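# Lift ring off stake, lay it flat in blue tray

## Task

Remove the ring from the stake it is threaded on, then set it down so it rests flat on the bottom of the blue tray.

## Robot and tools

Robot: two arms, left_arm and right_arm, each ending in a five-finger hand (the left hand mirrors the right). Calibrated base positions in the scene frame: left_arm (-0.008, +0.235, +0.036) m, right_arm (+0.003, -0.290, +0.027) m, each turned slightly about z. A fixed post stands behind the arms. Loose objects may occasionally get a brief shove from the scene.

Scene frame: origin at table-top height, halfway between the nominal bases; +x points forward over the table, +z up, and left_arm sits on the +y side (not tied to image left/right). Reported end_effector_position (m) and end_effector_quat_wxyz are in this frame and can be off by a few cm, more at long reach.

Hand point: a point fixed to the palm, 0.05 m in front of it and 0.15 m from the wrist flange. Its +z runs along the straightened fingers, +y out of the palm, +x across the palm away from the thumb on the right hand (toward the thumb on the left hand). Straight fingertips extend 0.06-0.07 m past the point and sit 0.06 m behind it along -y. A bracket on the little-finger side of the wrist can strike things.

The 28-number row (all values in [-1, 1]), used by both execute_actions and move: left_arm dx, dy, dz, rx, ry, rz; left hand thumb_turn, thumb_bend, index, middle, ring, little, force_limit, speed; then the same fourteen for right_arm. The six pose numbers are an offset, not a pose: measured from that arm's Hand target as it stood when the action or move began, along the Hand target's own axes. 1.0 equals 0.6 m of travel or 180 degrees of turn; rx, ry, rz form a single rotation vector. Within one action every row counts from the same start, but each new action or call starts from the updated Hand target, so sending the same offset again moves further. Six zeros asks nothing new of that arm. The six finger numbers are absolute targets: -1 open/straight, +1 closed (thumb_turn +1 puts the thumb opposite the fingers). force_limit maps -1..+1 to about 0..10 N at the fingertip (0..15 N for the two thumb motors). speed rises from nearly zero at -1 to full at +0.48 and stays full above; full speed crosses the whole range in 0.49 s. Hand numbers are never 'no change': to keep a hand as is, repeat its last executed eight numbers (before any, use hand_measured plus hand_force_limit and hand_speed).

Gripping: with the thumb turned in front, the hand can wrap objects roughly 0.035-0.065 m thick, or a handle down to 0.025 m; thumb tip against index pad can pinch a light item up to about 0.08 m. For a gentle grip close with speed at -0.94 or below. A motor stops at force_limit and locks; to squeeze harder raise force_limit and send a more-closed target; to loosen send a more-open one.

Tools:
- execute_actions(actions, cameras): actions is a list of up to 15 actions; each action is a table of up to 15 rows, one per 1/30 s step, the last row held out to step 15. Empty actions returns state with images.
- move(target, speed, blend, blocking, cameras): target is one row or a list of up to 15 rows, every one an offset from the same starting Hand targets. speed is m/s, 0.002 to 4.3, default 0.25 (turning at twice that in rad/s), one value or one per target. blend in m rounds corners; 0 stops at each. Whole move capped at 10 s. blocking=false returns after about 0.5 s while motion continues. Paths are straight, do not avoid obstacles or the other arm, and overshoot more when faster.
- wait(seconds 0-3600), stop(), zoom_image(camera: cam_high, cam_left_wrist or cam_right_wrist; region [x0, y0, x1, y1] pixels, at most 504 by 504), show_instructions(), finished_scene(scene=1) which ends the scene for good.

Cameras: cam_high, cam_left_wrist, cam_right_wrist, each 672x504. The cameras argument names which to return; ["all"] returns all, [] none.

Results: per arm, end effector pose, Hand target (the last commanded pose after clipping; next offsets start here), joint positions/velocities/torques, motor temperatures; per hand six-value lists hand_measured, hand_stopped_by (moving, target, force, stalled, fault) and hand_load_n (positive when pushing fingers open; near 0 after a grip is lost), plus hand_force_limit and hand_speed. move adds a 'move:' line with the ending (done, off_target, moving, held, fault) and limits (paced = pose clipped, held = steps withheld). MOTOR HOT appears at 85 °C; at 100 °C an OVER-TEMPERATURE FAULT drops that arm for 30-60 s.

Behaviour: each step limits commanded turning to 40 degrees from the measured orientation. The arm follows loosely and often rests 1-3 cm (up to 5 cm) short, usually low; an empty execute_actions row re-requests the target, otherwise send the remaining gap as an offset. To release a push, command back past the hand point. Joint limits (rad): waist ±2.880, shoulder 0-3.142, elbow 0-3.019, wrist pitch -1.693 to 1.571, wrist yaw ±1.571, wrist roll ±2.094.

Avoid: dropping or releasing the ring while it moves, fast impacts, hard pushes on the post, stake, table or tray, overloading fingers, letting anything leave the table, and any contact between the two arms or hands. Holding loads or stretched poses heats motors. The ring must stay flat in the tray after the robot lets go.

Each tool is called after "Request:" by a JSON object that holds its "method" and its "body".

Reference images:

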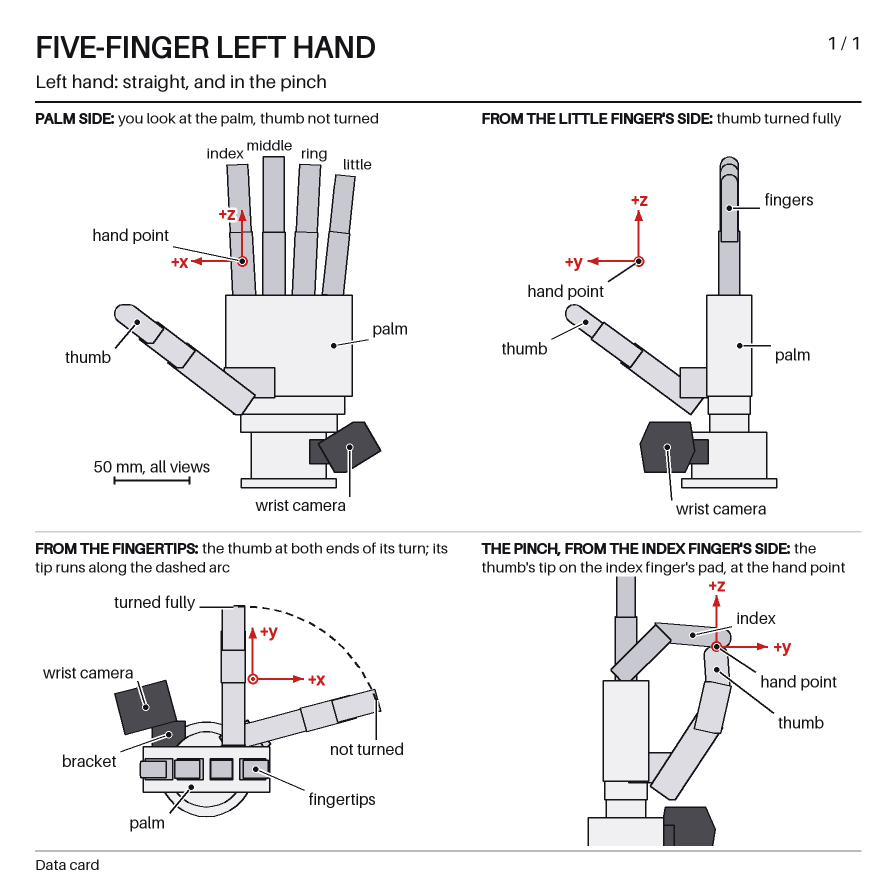

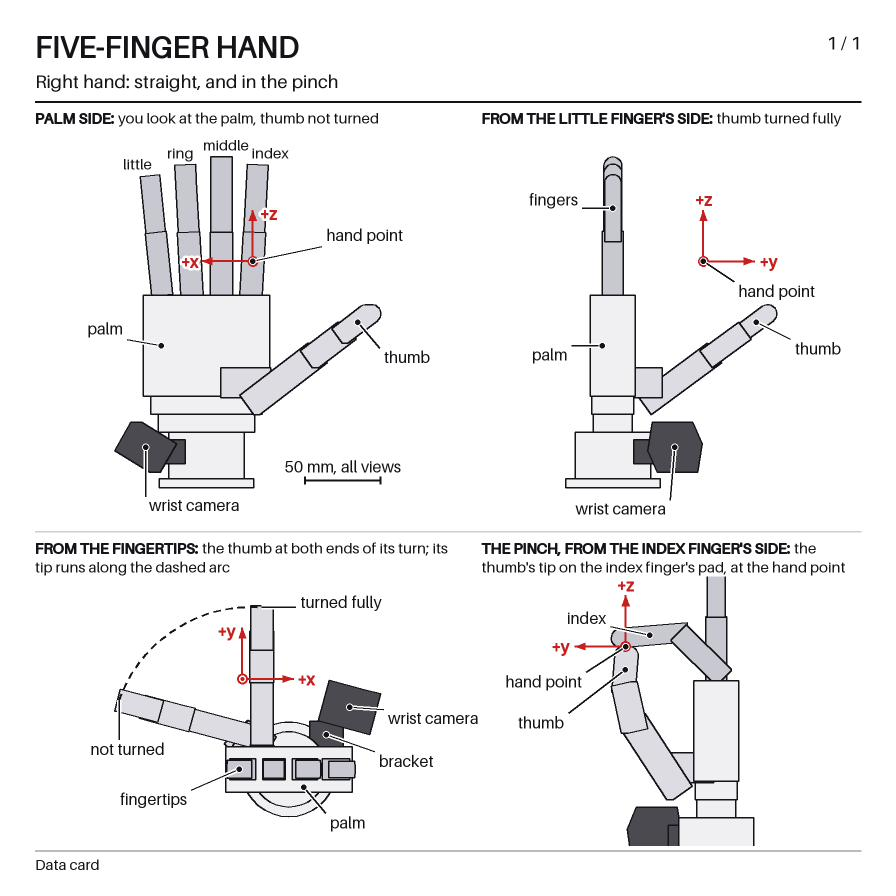

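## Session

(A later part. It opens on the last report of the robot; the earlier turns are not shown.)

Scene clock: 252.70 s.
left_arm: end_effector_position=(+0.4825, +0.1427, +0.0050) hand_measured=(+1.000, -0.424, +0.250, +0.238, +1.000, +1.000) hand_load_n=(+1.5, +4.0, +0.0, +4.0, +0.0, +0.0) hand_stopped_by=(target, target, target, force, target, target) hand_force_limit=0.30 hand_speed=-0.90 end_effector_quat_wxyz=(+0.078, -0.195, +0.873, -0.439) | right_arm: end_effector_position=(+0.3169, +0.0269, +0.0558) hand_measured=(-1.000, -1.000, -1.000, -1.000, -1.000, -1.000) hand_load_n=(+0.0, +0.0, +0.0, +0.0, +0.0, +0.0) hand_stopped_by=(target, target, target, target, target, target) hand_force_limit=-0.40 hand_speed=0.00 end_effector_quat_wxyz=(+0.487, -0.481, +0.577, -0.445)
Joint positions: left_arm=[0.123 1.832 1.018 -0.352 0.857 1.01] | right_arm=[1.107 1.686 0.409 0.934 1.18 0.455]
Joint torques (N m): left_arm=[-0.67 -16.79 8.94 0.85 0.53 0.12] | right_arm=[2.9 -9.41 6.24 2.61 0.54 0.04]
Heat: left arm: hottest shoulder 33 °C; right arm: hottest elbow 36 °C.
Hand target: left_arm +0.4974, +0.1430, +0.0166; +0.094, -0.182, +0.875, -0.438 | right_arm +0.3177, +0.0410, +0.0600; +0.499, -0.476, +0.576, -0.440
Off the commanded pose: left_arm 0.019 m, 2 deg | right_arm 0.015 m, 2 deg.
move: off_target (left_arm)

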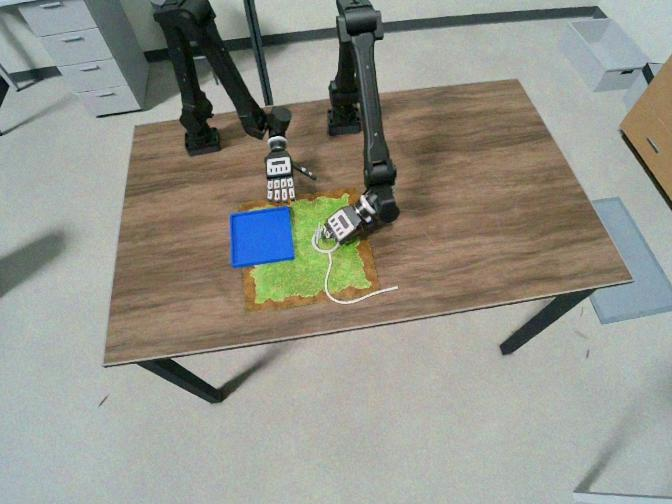

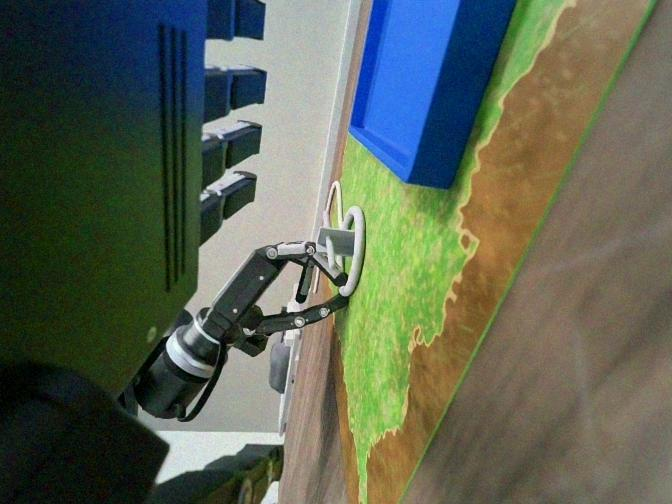

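Request:
{"method": "move", "body": {"target": [[0.0066,-0.0198,0.0042,0,0,0,1,-0.42,0.25,0.5,1,1,0.3,-0.9,0,0,0,0,0,0,-1,-1,-1,-1,-1,-1,-0.4,0]], "speed": 0.02, "cameras": ["cam_high","cam_right_wrist"]}}

Request:
{"method": "zoom_image", "body": {"camera": "cam_right_wrist", "region": [300, 190, 390, 320]}}

Request:
{"method": "zoom_image", "body": {"camera": "cam_high", "region": [305, 215, 355, 265]}}

Scene clock: 254.50 s.
left_arm: end_effector_position=(+0.4845, +0.1382, +0.0118) hand_measured=(+1.000, -0.424, +0.250, +0.238, +1.000, +1.000) hand_load_n=(+0.5, +2.5, +0.0, +2.5, +0.0, +0.0) hand_stopped_by=(target, target, target, force, target, target) hand_force_limit=0.30 hand_speed=-0.90 end_effector_quat_wxyz=(+0.084, -0.189, +0.876, -0.435) | right_arm: end_effector_position=(+0.3169, +0.0269, +0.0558) hand_measured=(-1.000, -1.000, -1.000, -1.000, -1.000, -1.000) hand_load_n=(-0.5, +0.0, +0.0, +0.0, +0.0, +0.0) hand_stopped_by=(target, target, target, target, target, target) hand_force_limit=-0.40 hand_speed=0.00 end_effector_quat_wxyz=(+0.487, -0.481, +0.577, -0.445)
Joint positions: left_arm=[0.109 1.814 1.018 -0.352 0.842 1.007] | right_arm=[1.107 1.686 0.409 0.934 1.18 0.455]
Joint torques (N m): left_arm=[-0.73 -16.62 8.9 1.06 0.77 -0.13] | right_arm=[2.9 -9.29 6.01 2.62 0.54 0.03]
Heat: left arm: hottest shoulder 33 °C; right arm: hottest elbow 36 °C.
Hand target: left_arm +0.4974, +0.1331, +0.0248; +0.094, -0.182, +0.875, -0.438 | right_arm +0.3177, +0.0410, +0.0600; +0.499, -0.476, +0.576, -0.440
Off the commanded pose: left_arm 0.019 m, 1 deg | right_arm 0.015 m, 2 deg.
move: off_target (left_arm)

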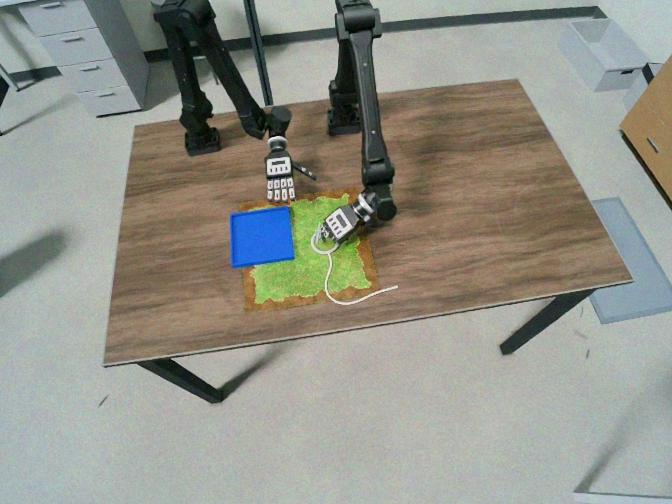

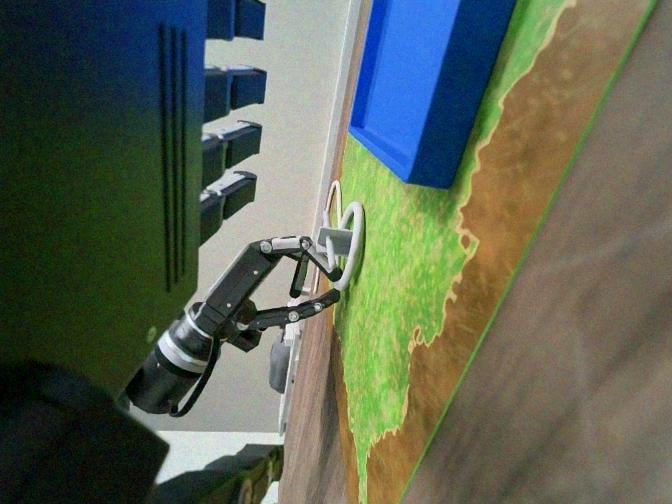

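Scaled by 3.877 from the camera's image (finer frame: 960x720).

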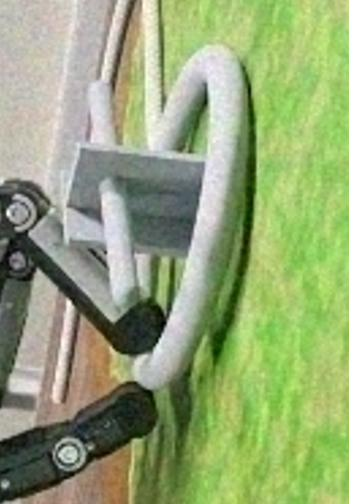

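Scaled by 10.080 from the camera's image (finer frame: 960x720).

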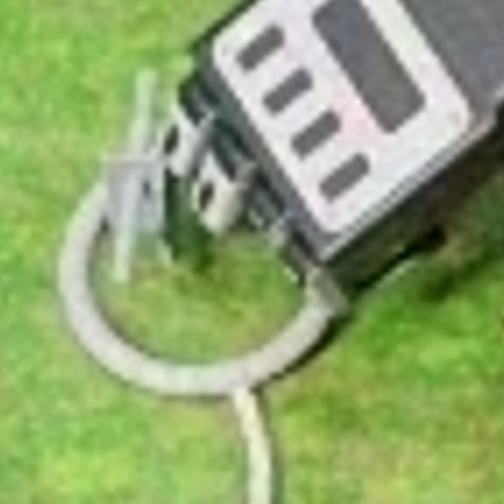

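Request:
{"method": "move", "body": {"target": [[0.0,-0.0068,-0.005,0,0,0,1,-0.42,0.25,0.55,1,1,0.45,-0.9,0,0,0,0,0,0,-1,-1,-1,-1,-1,-1,-0.4,0]], "speed": 0.02, "cameras": ["cam_high","cam_right_wrist"]}}

Request:
{"method": "zoom_image", "body": {"camera": "cam_right_wrist", "region": [300, 190, 390, 320]}}

Request:
{"method": "zoom_image", "body": {"camera": "cam_high", "region": [305, 215, 355, 265]}}

Scene clock: 257.67 s.
left_arm: end_effector_position=(+0.4854, +0.1374, +0.0193) hand_measured=(+1.000, -0.424, +0.250, +0.514, +1.000, +1.000) hand_load_n=(+0.5, +6.5, +0.0, +7.0, +0.0, +0.0) hand_stopped_by=(target, target, target, force, target, target) hand_force_limit=0.45 hand_speed=-0.90 end_effector_quat_wxyz=(+0.088, -0.186, +0.876, -0.436) | right_arm: end_effector_position=(+0.3169, +0.0269, +0.0558) hand_measured=(-1.000, -1.000, -1.000, -1.000, -1.000, -1.000) hand_load_n=(+0.0, +0.0, -0.5, +0.0, +0.0, +0.0) hand_stopped_by=(target, target, target, target, target, target) hand_force_limit=-0.40 hand_speed=0.00 end_effector_quat_wxyz=(+0.487, -0.481, +0.577, -0.445)
Joint positions: left_arm=[0.107 1.798 1.018 -0.357 0.842 1.006] | right_arm=[1.107 1.686 0.409 0.934 1.18 0.455]
Joint torques (N m): left_arm=[-0.79 -16.09 9.35 0.73 0.78 -0.11] | right_arm=[3.02 -9.11 6.05 2.62 0.49 0.02]
Heat: left arm: hottest shoulder 33 °C; right arm: hottest elbow 36 °C.
Hand target: left_arm +0.4974, +0.1331, +0.0298; +0.094, -0.182, +0.875, -0.438 | right_arm +0.3177, +0.0410, +0.0600; +0.499, -0.476, +0.576, -0.440
Off the commanded pose: left_arm 0.017 m, 1 deg | right_arm 0.015 m, 2 deg.
move: off_target (left_arm)

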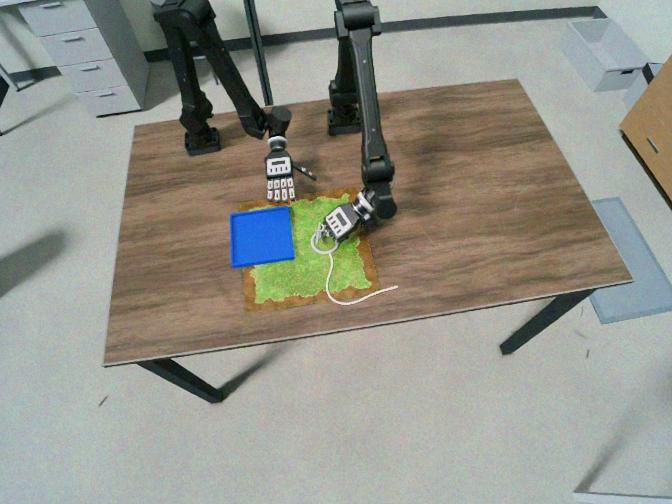

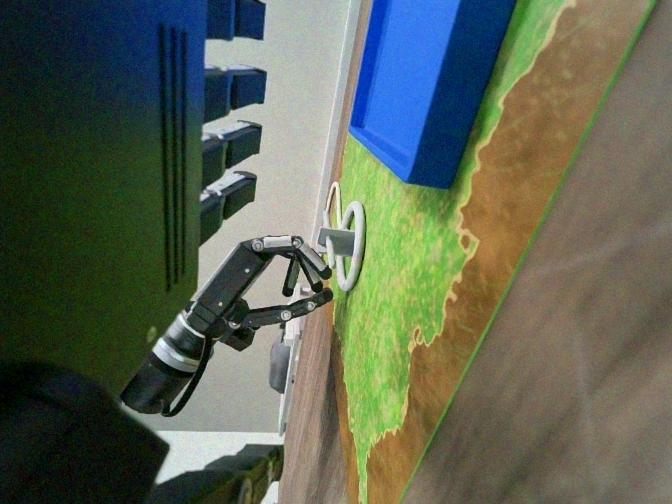

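Scaled by 3.877 from the camera's image (finer frame: 960x720).

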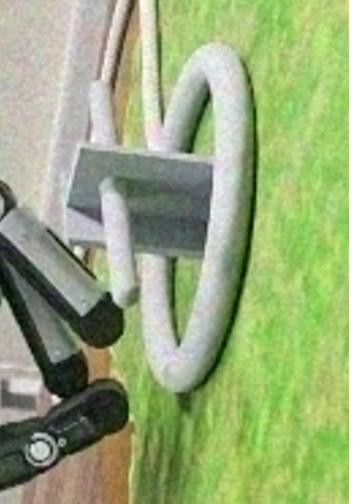

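Scaled by 10.080 from the camera's image (finer frame: 960x720).

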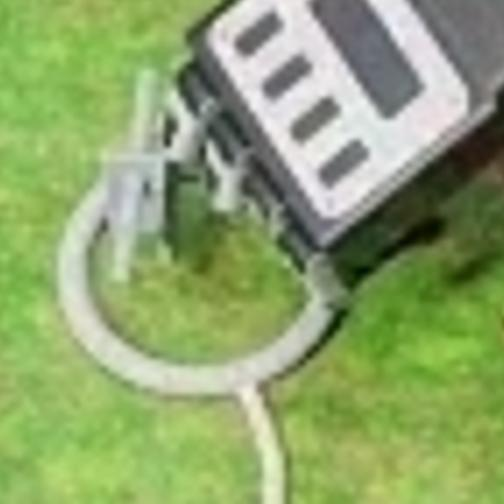

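Request:
{"method": "move", "body": {"target": [[0,0,0,0,0,0,1,-0.6,0.2,0.2,1,1,0.3,-0.5,0,0,0,0,0,0,-1,-1,-1,-1,-1,-1,-0.4,0],[-0.0008,-0.1335,-0.0995,0,0,0,1,-0.6,0.2,0.2,1,1,0.3,-0.5,0,0,0,0,0,0,-1,-1,-1,-1,-1,-1,-0.4,0]], "speed": 0.1, "cameras": ["cam_high"]}}

Request:
{"method": "zoom_image", "body": {"camera": "cam_high", "region": [305, 215, 355, 265]}}

Scene clock: 269.60 s.
left_arm: end_effector_position=(+0.4868, +0.1374, +0.1184) hand_measured=(+1.000, -0.600, +0.200, +0.200, +1.000, +1.000) hand_load_n=(+0.0, +0.0, +0.0, +0.0, +0.0, +0.0) hand_stopped_by=(target, target, target, target, target, target) hand_force_limit=0.30 hand_speed=-0.50 end_effector_quat_wxyz=(+0.089, -0.187, +0.876, -0.436) | right_arm: end_effector_position=(+0.3169, +0.0269, +0.0558) hand_measured=(-1.000, -1.000, -1.000, -1.000, -1.000, -1.000) hand_load_n=(-0.5, +0.0, +0.0, +0.0, -0.5, +0.0) hand_stopped_by=(target, target, target, target, target, target) hand_force_limit=-0.40 hand_speed=0.00 end_effector_quat_wxyz=(+0.487, -0.481, +0.577, -0.445)
Joint positions: left_arm=[0.107 1.636 1.117 -0.616 0.842 1.004] | right_arm=[1.107 1.686 0.409 0.934 1.18 0.455]
Joint torques (N m): left_arm=[-0.85 -14.51 11.03 0.81 0.76 -0.09] | right_arm=[2.96 -9.05 6.27 2.61 0.48 0.05]
Heat: left arm: hottest shoulder 33 °C; right arm: hottest elbow 36 °C.
Hand target: left_arm +0.4973, +0.1331, +0.1296; +0.094, -0.182, +0.875, -0.438 | right_arm +0.3177, +0.0410, +0.0600; +0.499, -0.476, +0.576, -0.440
Off the commanded pose: left_arm 0.016 m, 1 deg | right_arm 0.015 m, 2 deg.
move: off_target (left_arm)

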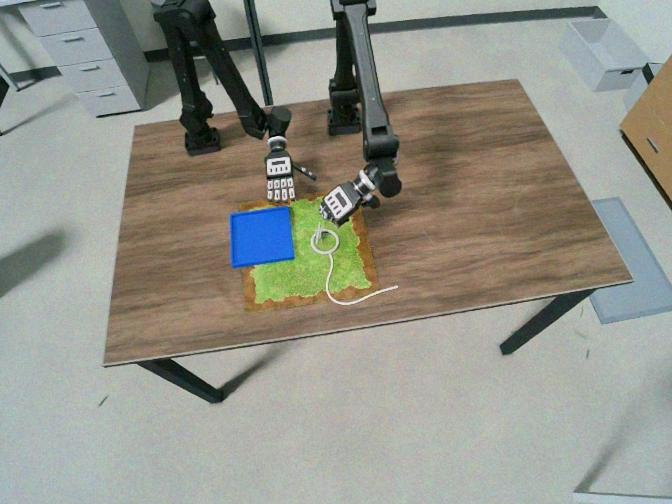

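Scaled by 10.080 from the camera's image (finer frame: 960x720).

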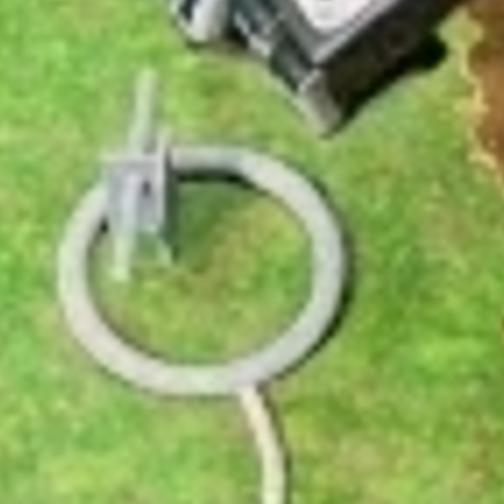

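Request:
{"method": "move", "body": {"target": [[-0.0105,0.1014,0.0581,0.039,-0.0275,0.0415,1,-0.54,0.15,0.1,1,1,0.0,-0.5,0,0,0,0,0,0,-1,-1,-1,-1,-1,-1,-0.4,0]], "speed": 0.08, "cameras": ["cam_high","cam_left_wrist","cam_right_wrist"]}}

Scene clock: 279.53 s.
left_arm: end_effector_position=(+0.5029, +0.1380, +0.0734) hand_measured=(+1.000, -0.540, +0.150, +0.100, +1.000, +1.000) hand_load_n=(+0.0, +0.0, +0.0, +0.0, +0.0, +0.0) hand_stopped_by=(target, target, target, target, target, target) hand_force_limit=0.00 hand_speed=-0.50 end_effector_quat_wxyz=(+0.176, -0.132, +0.851, -0.477) | right_arm: end_effector_position=(+0.3169, +0.0269, +0.0558) hand_measured=(-1.000, -1.000, -1.000, -1.000, -1.000, -1.000) hand_load_n=(+0.0, +0.0, +0.0, +0.0, +0.0, +0.0) hand_stopped_by=(target, target, target, target, target, target) hand_force_limit=-0.40 hand_speed=0.00 end_effector_quat_wxyz=(+0.487, -0.481, +0.577, -0.445)
Joint positions: left_arm=[0.129 1.678 0.955 -0.197 0.918 1.004] | right_arm=[1.107 1.686 0.409 0.934 1.18 0.455]
Joint torques (N m): left_arm=[0.67 -12.75 6.61 1.94 0.88 0.11] | right_arm=[3.02 -9.17 6.04 2.44 0.55 0.03]
Heat: left arm: hottest shoulder 33 °C; right arm: hottest elbow 36 °C.
Hand target: left_arm +0.5001, +0.1433, +0.0602; +0.171, -0.137, +0.852, -0.476 | right_arm +0.3177, +0.0410, +0.0600; +0.499, -0.476, +0.576, -0.440
Off the commanded pose: left_arm 0.015 m, 1 deg | right_arm 0.015 m, 2 deg.
move: off_target (left_arm)

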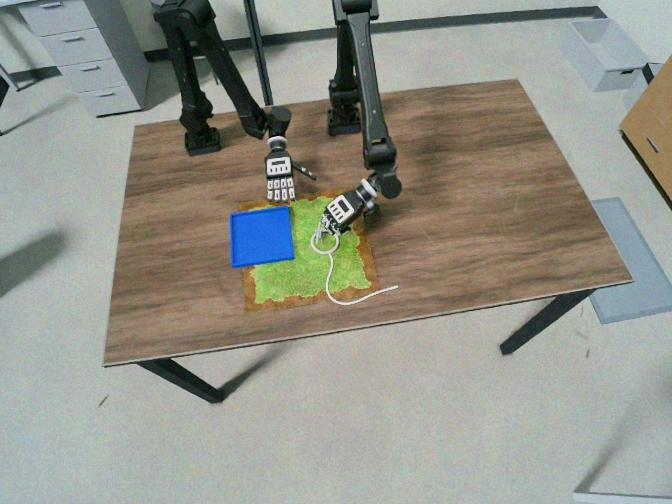

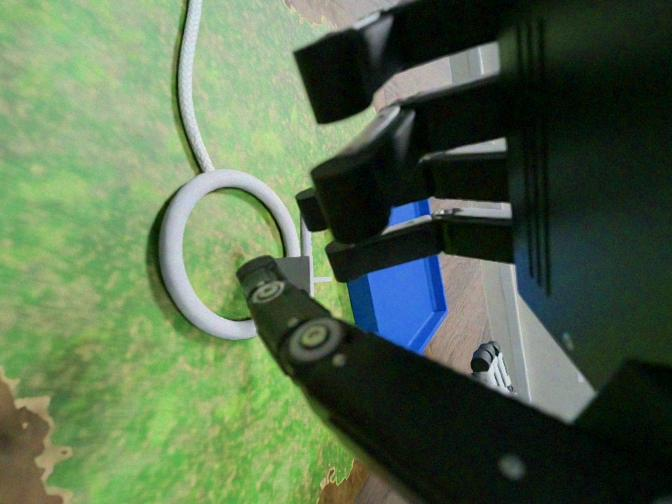

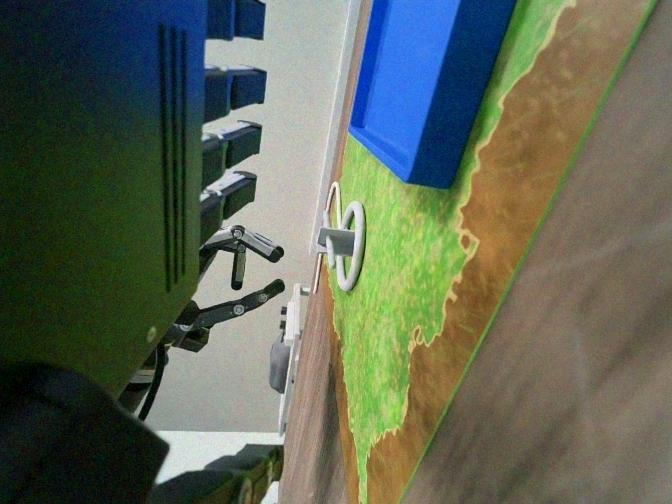

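Request:
{"method": "move", "body": {"target": [[0.0244,0.0628,0.0190,0,0,0,1,-0.54,0.15,0.1,1,1,0.0,-0.5,0,0,0,0,0,0,-1,-1,-1,-1,-1,-1,-0.4,0]], "speed": 0.05, "cameras": ["cam_high","cam_left_wrist","cam_right_wrist"]}}

Scene clock: 282.00 s.
left_arm: end_effector_position=(+0.4930, +0.1426, +0.0334) hand_measured=(+1.000, -0.540, +0.150, +0.100, +1.000, +1.000) hand_load_n=(+0.0, +0.0, +0.0, +0.0, +0.0, +0.0) hand_stopped_by=(target, target, target, target, target, target) hand_force_limit=0.00 hand_speed=-0.50 end_effector_quat_wxyz=(+0.175, -0.133, +0.851, -0.478) | right_arm: end_effector_position=(+0.3169, +0.0269, +0.0558) hand_measured=(-1.000, -1.000, -1.000, -1.000, -1.000, -1.000) hand_load_n=(-0.5, +0.0, +0.0, +0.0, +0.0, +0.0) hand_stopped_by=(target, target, target, target, target, target) hand_force_limit=-0.40 hand_speed=0.00 end_effector_quat_wxyz=(+0.487, -0.481, +0.577, -0.445)
Joint positions: left_arm=[0.141 1.741 0.9 -0.09 0.926 1.018] | right_arm=[1.107 1.686 0.409 0.934 1.18 0.455]
Joint torques (N m): left_arm=[0.67 -12.69 5.98 1.98 0.88 0.13] | right_arm=[2.49 -9.82 6.23 2.51 0.53 0.05]
Heat: left arm: hottest shoulder 33 °C; right arm: hottest elbow 36 °C.
Hand target: left_arm +0.4890, +0.1481, +0.0200; +0.171, -0.137, +0.852, -0.476 | right_arm +0.3177, +0.0410, +0.0600; +0.499, -0.476, +0.576, -0.440
Off the commanded pose: left_arm 0.015 m, 1 deg | right_arm 0.015 m, 2 deg.
move: off_target (left_arm)

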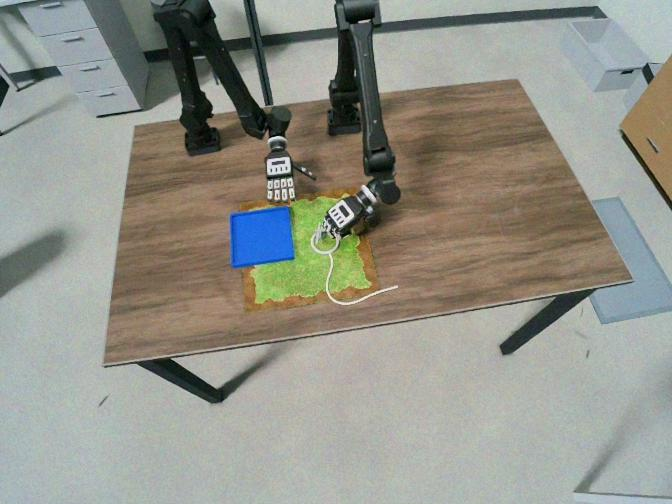

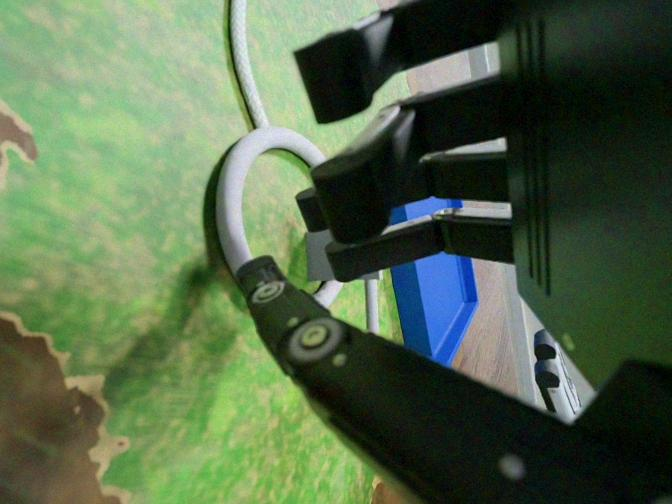

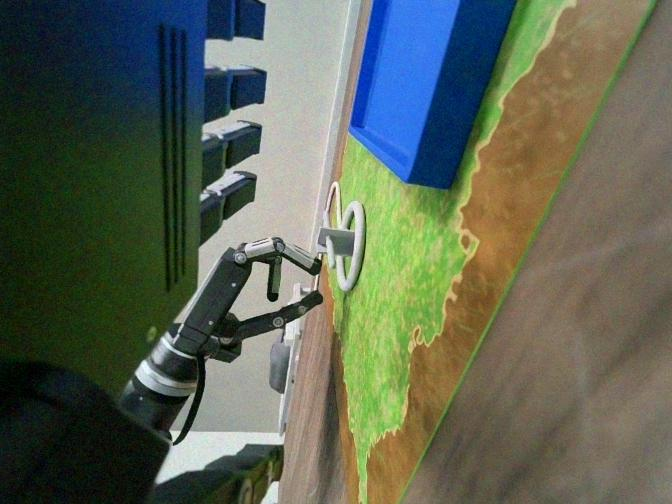

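Request:
{"method": "move", "body": {"target": [[0.0054,0.0286,0.0163,0,0,0,1,-0.54,0.15,0.1,1,1,0.0,-0.5,0,0,0,0,0,0,-1,-1,-1,-1,-1,-1,-0.4,0]], "speed": 0.04, "cameras": ["cam_high","cam_left_wrist","cam_right_wrist"]}}

Request:
{"method": "zoom_image", "body": {"camera": "cam_left_wrist", "region": [200, 80, 440, 340]}}

Request:
{"method": "zoom_image", "body": {"camera": "cam_right_wrist", "region": [300, 190, 390, 320]}}

Scene clock: 283.57 s.
left_arm: end_effector_position=(+0.4935, +0.1427, +0.0129) hand_measured=(+1.000, -0.540, +0.150, +0.100, +1.000, +1.000) hand_load_n=(+0.0, +0.0, +0.0, +0.0, +0.0, +0.0) hand_stopped_by=(target, target, target, target, target, target) hand_force_limit=0.00 hand_speed=-0.50 end_effector_quat_wxyz=(+0.175, -0.132, +0.851, -0.477) | right_arm: end_effector_position=(+0.3169, +0.0269, +0.0558) hand_measured=(-1.000, -1.000, -1.000, -1.000, -1.000, -1.000) hand_load_n=(-0.5, +0.0, +0.0, +0.0, +0.0, +0.0) hand_stopped_by=(target, target, target, target, target, target) hand_force_limit=-0.40 hand_speed=0.00 end_effector_quat_wxyz=(+0.487, -0.481, +0.577, -0.445)
Joint positions: left_arm=[0.141 1.788 0.891 -0.035 0.926 1.019] | right_arm=[1.107 1.686 0.409 0.934 1.18 0.455]
Joint torques (N m): left_arm=[0.62 -12.92 5.64 1.92 0.87 0.12] | right_arm=[2.84 -9 6.12 2.65 0.52 0.02]
Heat: left arm: hottest shoulder 33 °C; right arm: hottest elbow 36 °C.
Hand target: left_arm +0.4890, +0.1481, -0.0002; +0.171, -0.137, +0.852, -0.476 | right_arm +0.3177, +0.0410, +0.0600; +0.499, -0.476, +0.576, -0.440
Off the commanded pose: left_arm 0.015 m, 1 deg | right_arm 0.015 m, 2 deg.
move: off_target (left_arm)

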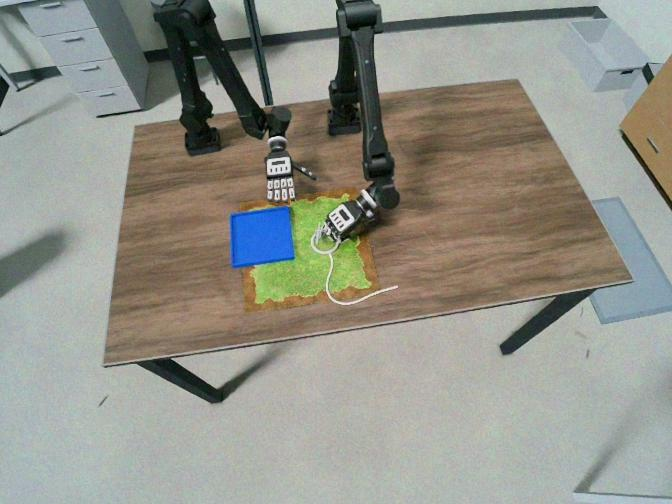

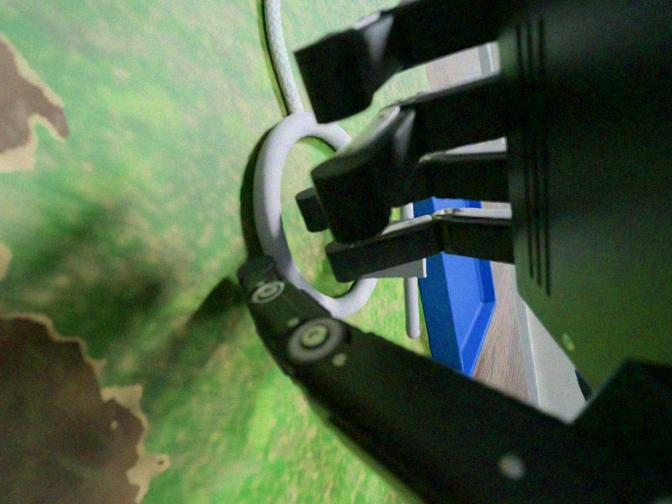

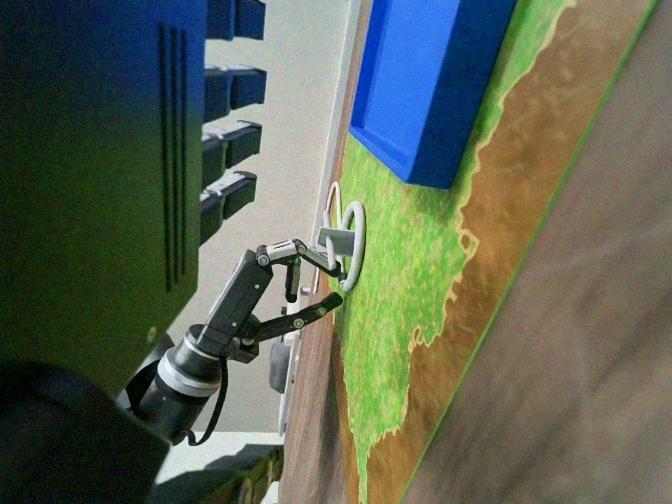

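Scaled by 1.938 from the camera's image (finer frame: 960x720).

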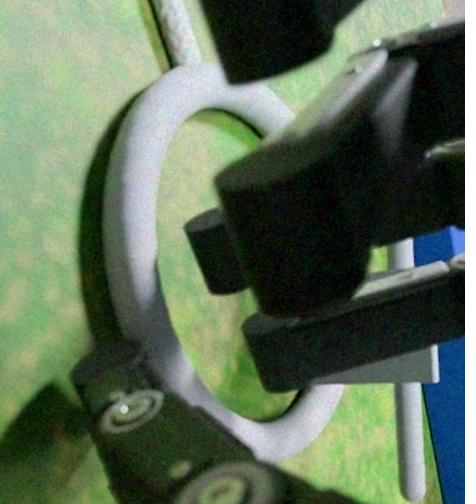

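Scaled by 3.877 from the camera's image (finer frame: 960x720).

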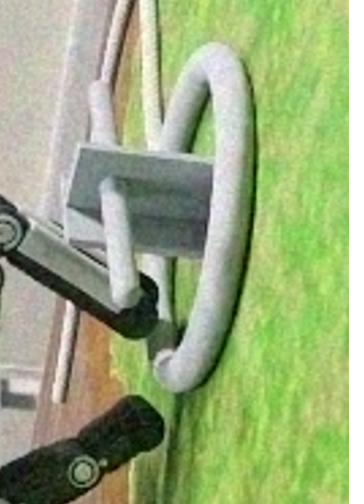

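Request:
{"method": "move", "body": {"target": [[0.0034,0.0182,0.0103,0,0,0,1,-0.54,0.15,0.1,1,1,0.0,-0.5,0,0,0,0,0,0,-1,-1,-1,-1,-1,-1,-0.4,0]], "speed": 0.03, "cameras": ["cam_high","cam_left_wrist","cam_right_wrist"]}}

Request:
{"method": "zoom_image", "body": {"camera": "cam_left_wrist", "region": [200, 80, 440, 340]}}

Request:
{"method": "zoom_image", "body": {"camera": "cam_right_wrist", "region": [300, 190, 390, 320]}}

Scene clock: 284.93 s.
left_arm: end_effector_position=(+0.4971, +0.1424, +0.0070) hand_measured=(+1.000, -0.540, +0.150, +0.100, +1.000, +1.000) hand_load_n=(+0.5, -0.5, +0.0, -0.5, +0.0, +0.0) hand_stopped_by=(target, target, target, target, target, target) hand_force_limit=0.00 hand_speed=-0.50 end_effector_quat_wxyz=(+0.180, -0.128, +0.849, -0.480) | right_arm: end_effector_position=(+0.3169, +0.0269, +0.0558) hand_measured=(-1.000, -1.000, -1.000, -1.000, -1.000, -1.000) hand_load_n=(-0.5, +0.0, +0.0, +0.0, +0.0, -0.5) hand_stopped_by=(target, target, target, target, target, target) hand_force_limit=-0.40 hand_speed=0.00 end_effector_quat_wxyz=(+0.487, -0.481, +0.577, -0.445)
Joint positions: left_arm=[0.142 1.807 0.891 -0.002 0.931 1.019] | right_arm=[1.107 1.686 0.409 0.934 1.18 0.455]
Joint torques (N m): left_arm=[0.73 -12.22 5.14 2.03 0.64 0.13] | right_arm=[2.55 -9.64 6.12 2.63 0.47 0.04]
Heat: left arm: hottest shoulder 33 °C; right arm: hottest elbow 36 °C.
Hand target: left_arm +0.4891, +0.1480, -0.0127; +0.171, -0.137, +0.852, -0.476 | right_arm +0.3177, +0.0410, +0.0600; +0.499, -0.476, +0.576, -0.440
Off the commanded pose: left_arm 0.022 m, 2 deg | right_arm 0.015 m, 2 deg.
move: off_target (left_arm)

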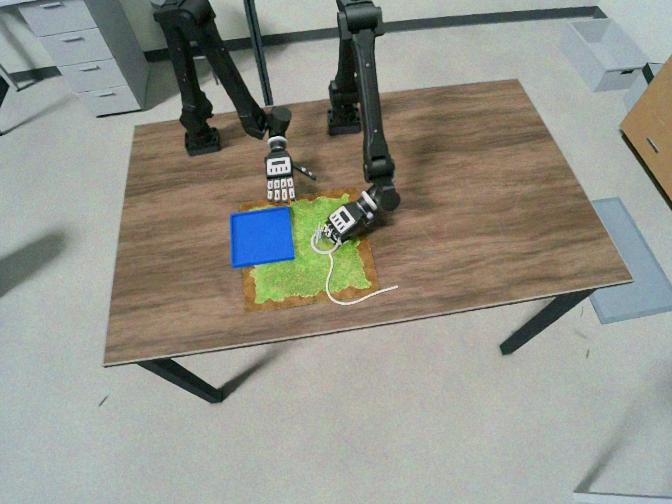

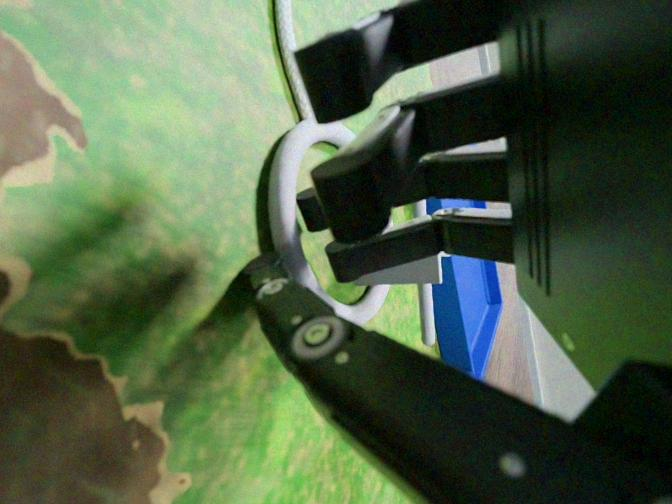

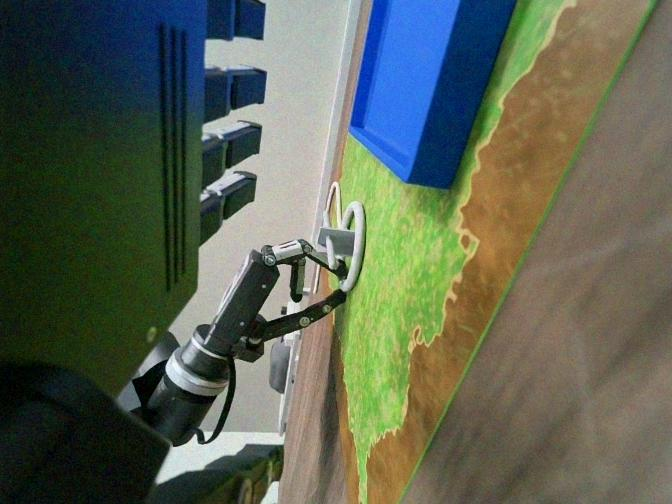

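Scaled by 1.938 from the camera's image (finer frame: 960x720).

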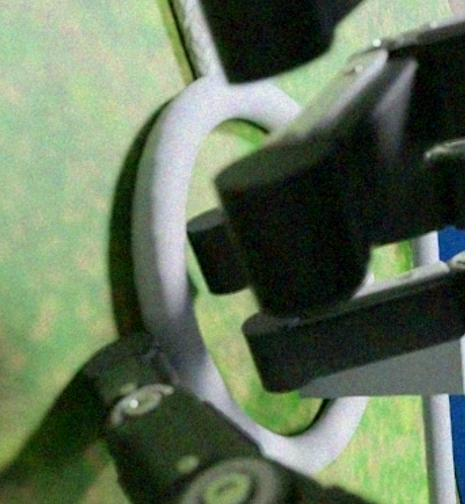

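Scaled by 3.877 from the camera's image (finer frame: 960x720).

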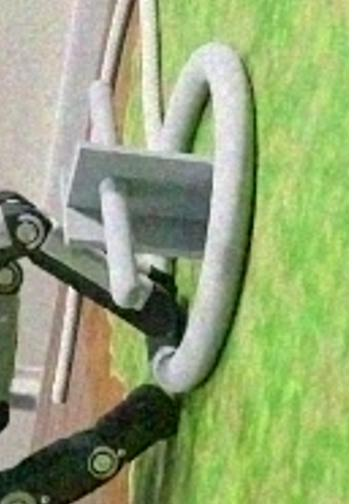

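Request:
{"method": "move", "body": {"target": [[0,0,0,0,0,0,1,-0.45,0.32,0.3,1,1,-0.3,-0.9,0,0,0,0,0,0,-1,-1,-1,-1,-1,-1,-0.4,0]], "speed": 0.03, "cameras": ["cam_high","cam_left_wrist","cam_right_wrist"]}}

Request:
{"method": "zoom_image", "body": {"camera": "cam_left_wrist", "region": [200, 80, 440, 340]}}

Request:
{"method": "zoom_image", "body": {"camera": "cam_right_wrist", "region": [300, 190, 390, 320]}}

Scene clock: 286.47 s.
left_arm: end_effector_position=(+0.4962, +0.1414, +0.0067) hand_measured=(+1.000, -0.452, +0.320, +0.300, +1.000, +1.000) hand_load_n=(+0.0, +3.5, +0.0, +1.0, +0.0, +0.0) hand_stopped_by=(target, target, target, target, target, target) hand_force_limit=-0.30 hand_speed=-0.90 end_effector_quat_wxyz=(+0.179, -0.127, +0.848, -0.483) | right_arm: end_effector_position=(+0.3169, +0.0269, +0.0558) hand_measured=(-1.000, -1.000, -1.000, -1.000, -1.000, -1.000) hand_load_n=(+0.0, +0.5, +0.0, +0.0, +0.0, +0.0) hand_stopped_by=(target, target, target, target, target, target) hand_force_limit=-0.40 hand_speed=0.00 end_effector_quat_wxyz=(+0.487, -0.481, +0.577, -0.445)
Joint positions: left_arm=[0.142 1.81 0.89 0.001 0.939 1.019] | right_arm=[1.107 1.686 0.409 0.934 1.18 0.455]
Joint torques (N m): left_arm=[0.56 -12.45 5.19 1.83 0.28 0.12] | right_arm=[2.49 -8.94 6.11 2.54 0.52 -0.01]
Heat: left arm: hottest shoulder 33 °C; right arm: hottest elbow 36 °C.
Hand target: left_arm +0.4890, +0.1481, -0.0128; +0.171, -0.137, +0.852, -0.476 | right_arm +0.3177, +0.0410, +0.0600; +0.499, -0.476, +0.576, -0.440
Off the commanded pose: left_arm 0.022 m, 2 deg | right_arm 0.015 m, 2 deg.
move: done

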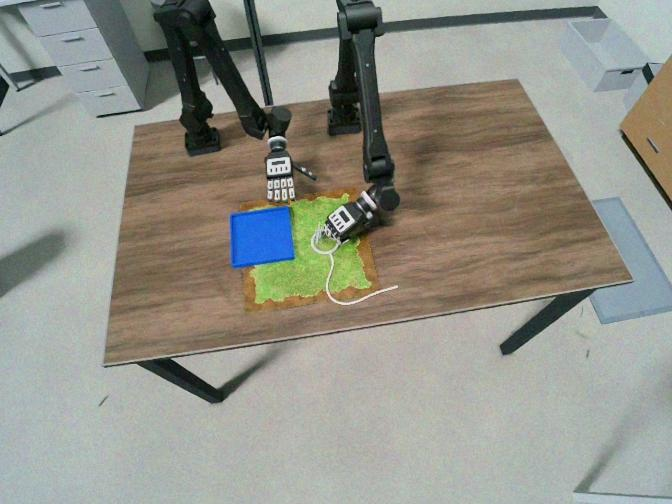

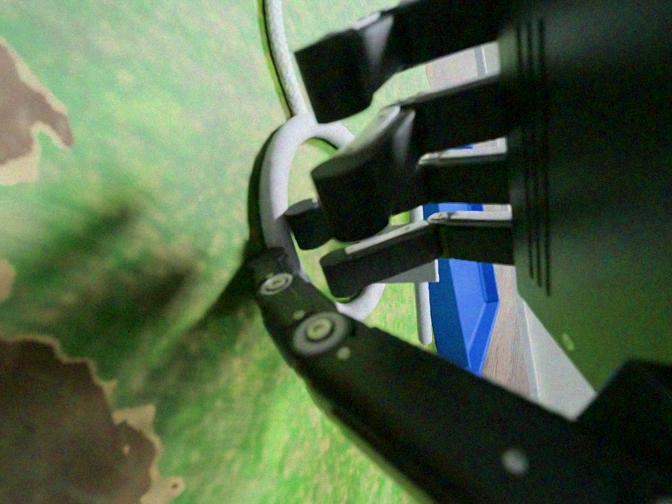

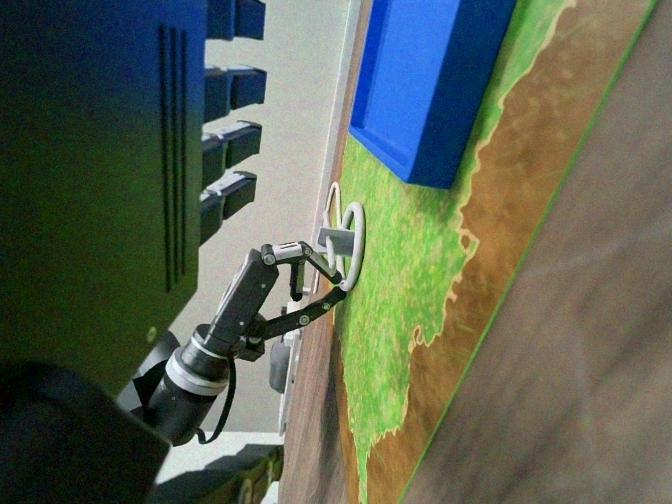

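Scaled by 1.938 from the camera's image (finer frame: 960x720).

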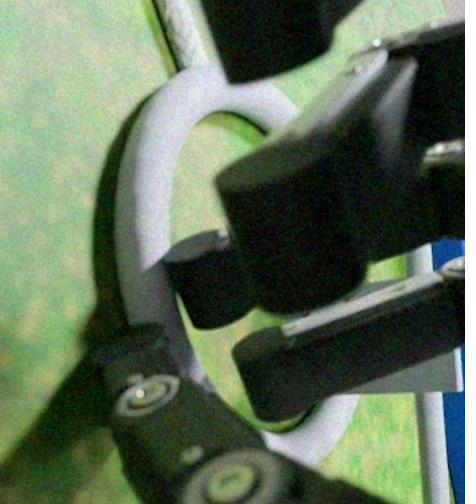

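Scaled by 3.877 from the camera's image (finer frame: 960x720).

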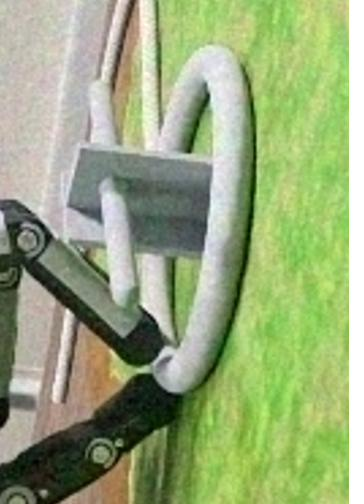

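Request:
{"method": "move", "body": {"target": [[0,0,0,0,0,0,1,-0.45,0.42,0.36,1,1,-0.1,-0.9,0,0,0,0,0,0,-1,-1,-1,-1,-1,-1,-0.4,0]], "speed": 0.03, "cameras": ["cam_high","cam_left_wrist","cam_right_wrist"]}}

Request:
{"method": "zoom_image", "body": {"camera": "cam_left_wrist", "region": [200, 80, 440, 340]}}

Request:
{"method": "zoom_image", "body": {"camera": "cam_right_wrist", "region": [300, 190, 390, 320]}}

Scene clock: 287.73 s.
left_arm: end_effector_position=(+0.4965, +0.1417, +0.0066) hand_measured=(+1.000, -0.452, +0.420, +0.360, +1.000, +1.000) hand_load_n=(+0.0, +1.0, +0.0, +0.0, +0.0, +0.0) hand_stopped_by=(target, target, target, target, target, target) hand_force_limit=-0.10 hand_speed=-0.90 end_effector_quat_wxyz=(+0.180, -0.127, +0.848, -0.482) | right_arm: end_effector_position=(+0.3169, +0.0269, +0.0558) hand_measured=(-1.000, -1.000, -1.000, -1.000, -1.000, -1.000) hand_load_n=(+0.0, +0.0, +0.0, +0.0, +0.5, +0.0) hand_stopped_by=(target, target, target, target, target, target) hand_force_limit=-0.40 hand_speed=0.00 end_effector_quat_wxyz=(+0.487, -0.481, +0.577, -0.445)
Joint positions: left_arm=[0.142 1.81 0.89 0.002 0.937 1.019] | right_arm=[1.107 1.686 0.409 0.934 1.18 0.455]
Joint torques (N m): left_arm=[0.56 -12.69 5.2 1.8 0.37 0.12] | right_arm=[2.43 -8.12 6.12 2.71 0.52 -0.02]
Heat: left arm: hottest shoulder 33 °C; right arm: hottest elbow 36 °C.
Hand target: left_arm +0.4890, +0.1481, -0.0128; +0.171, -0.137, +0.852, -0.476 | right_arm +0.3177, +0.0410, +0.0600; +0.499, -0.476, +0.576, -0.440
Off the commanded pose: left_arm 0.022 m, 2 deg | right_arm 0.015 m, 2 deg.
move: done

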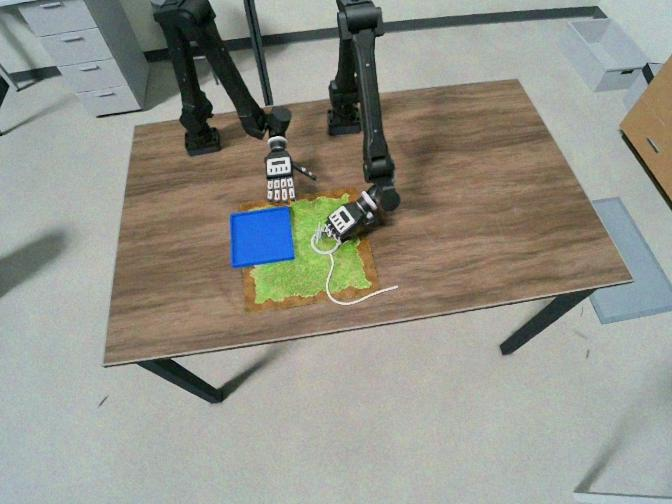

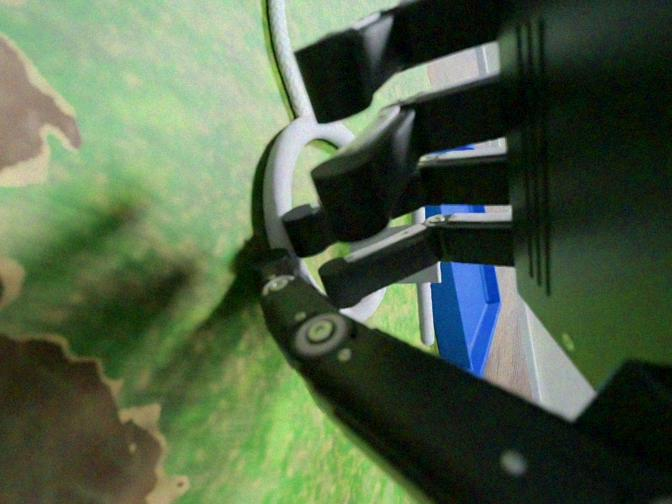

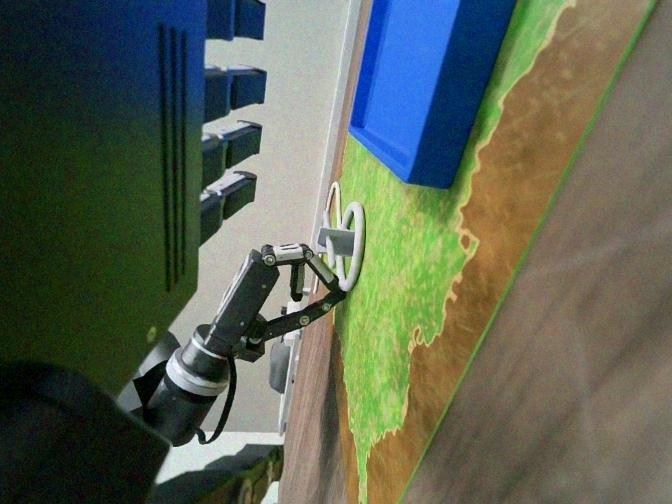

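Scaled by 1.938 from the camera's image (finer frame: 960x720).

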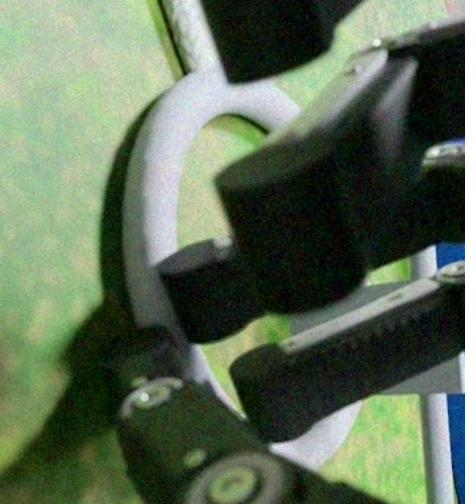

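Scaled by 3.877 from the camera's image (finer frame: 960x720).

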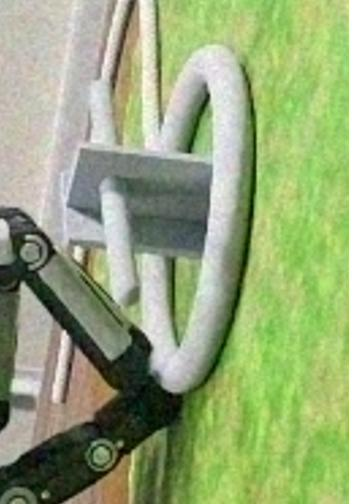

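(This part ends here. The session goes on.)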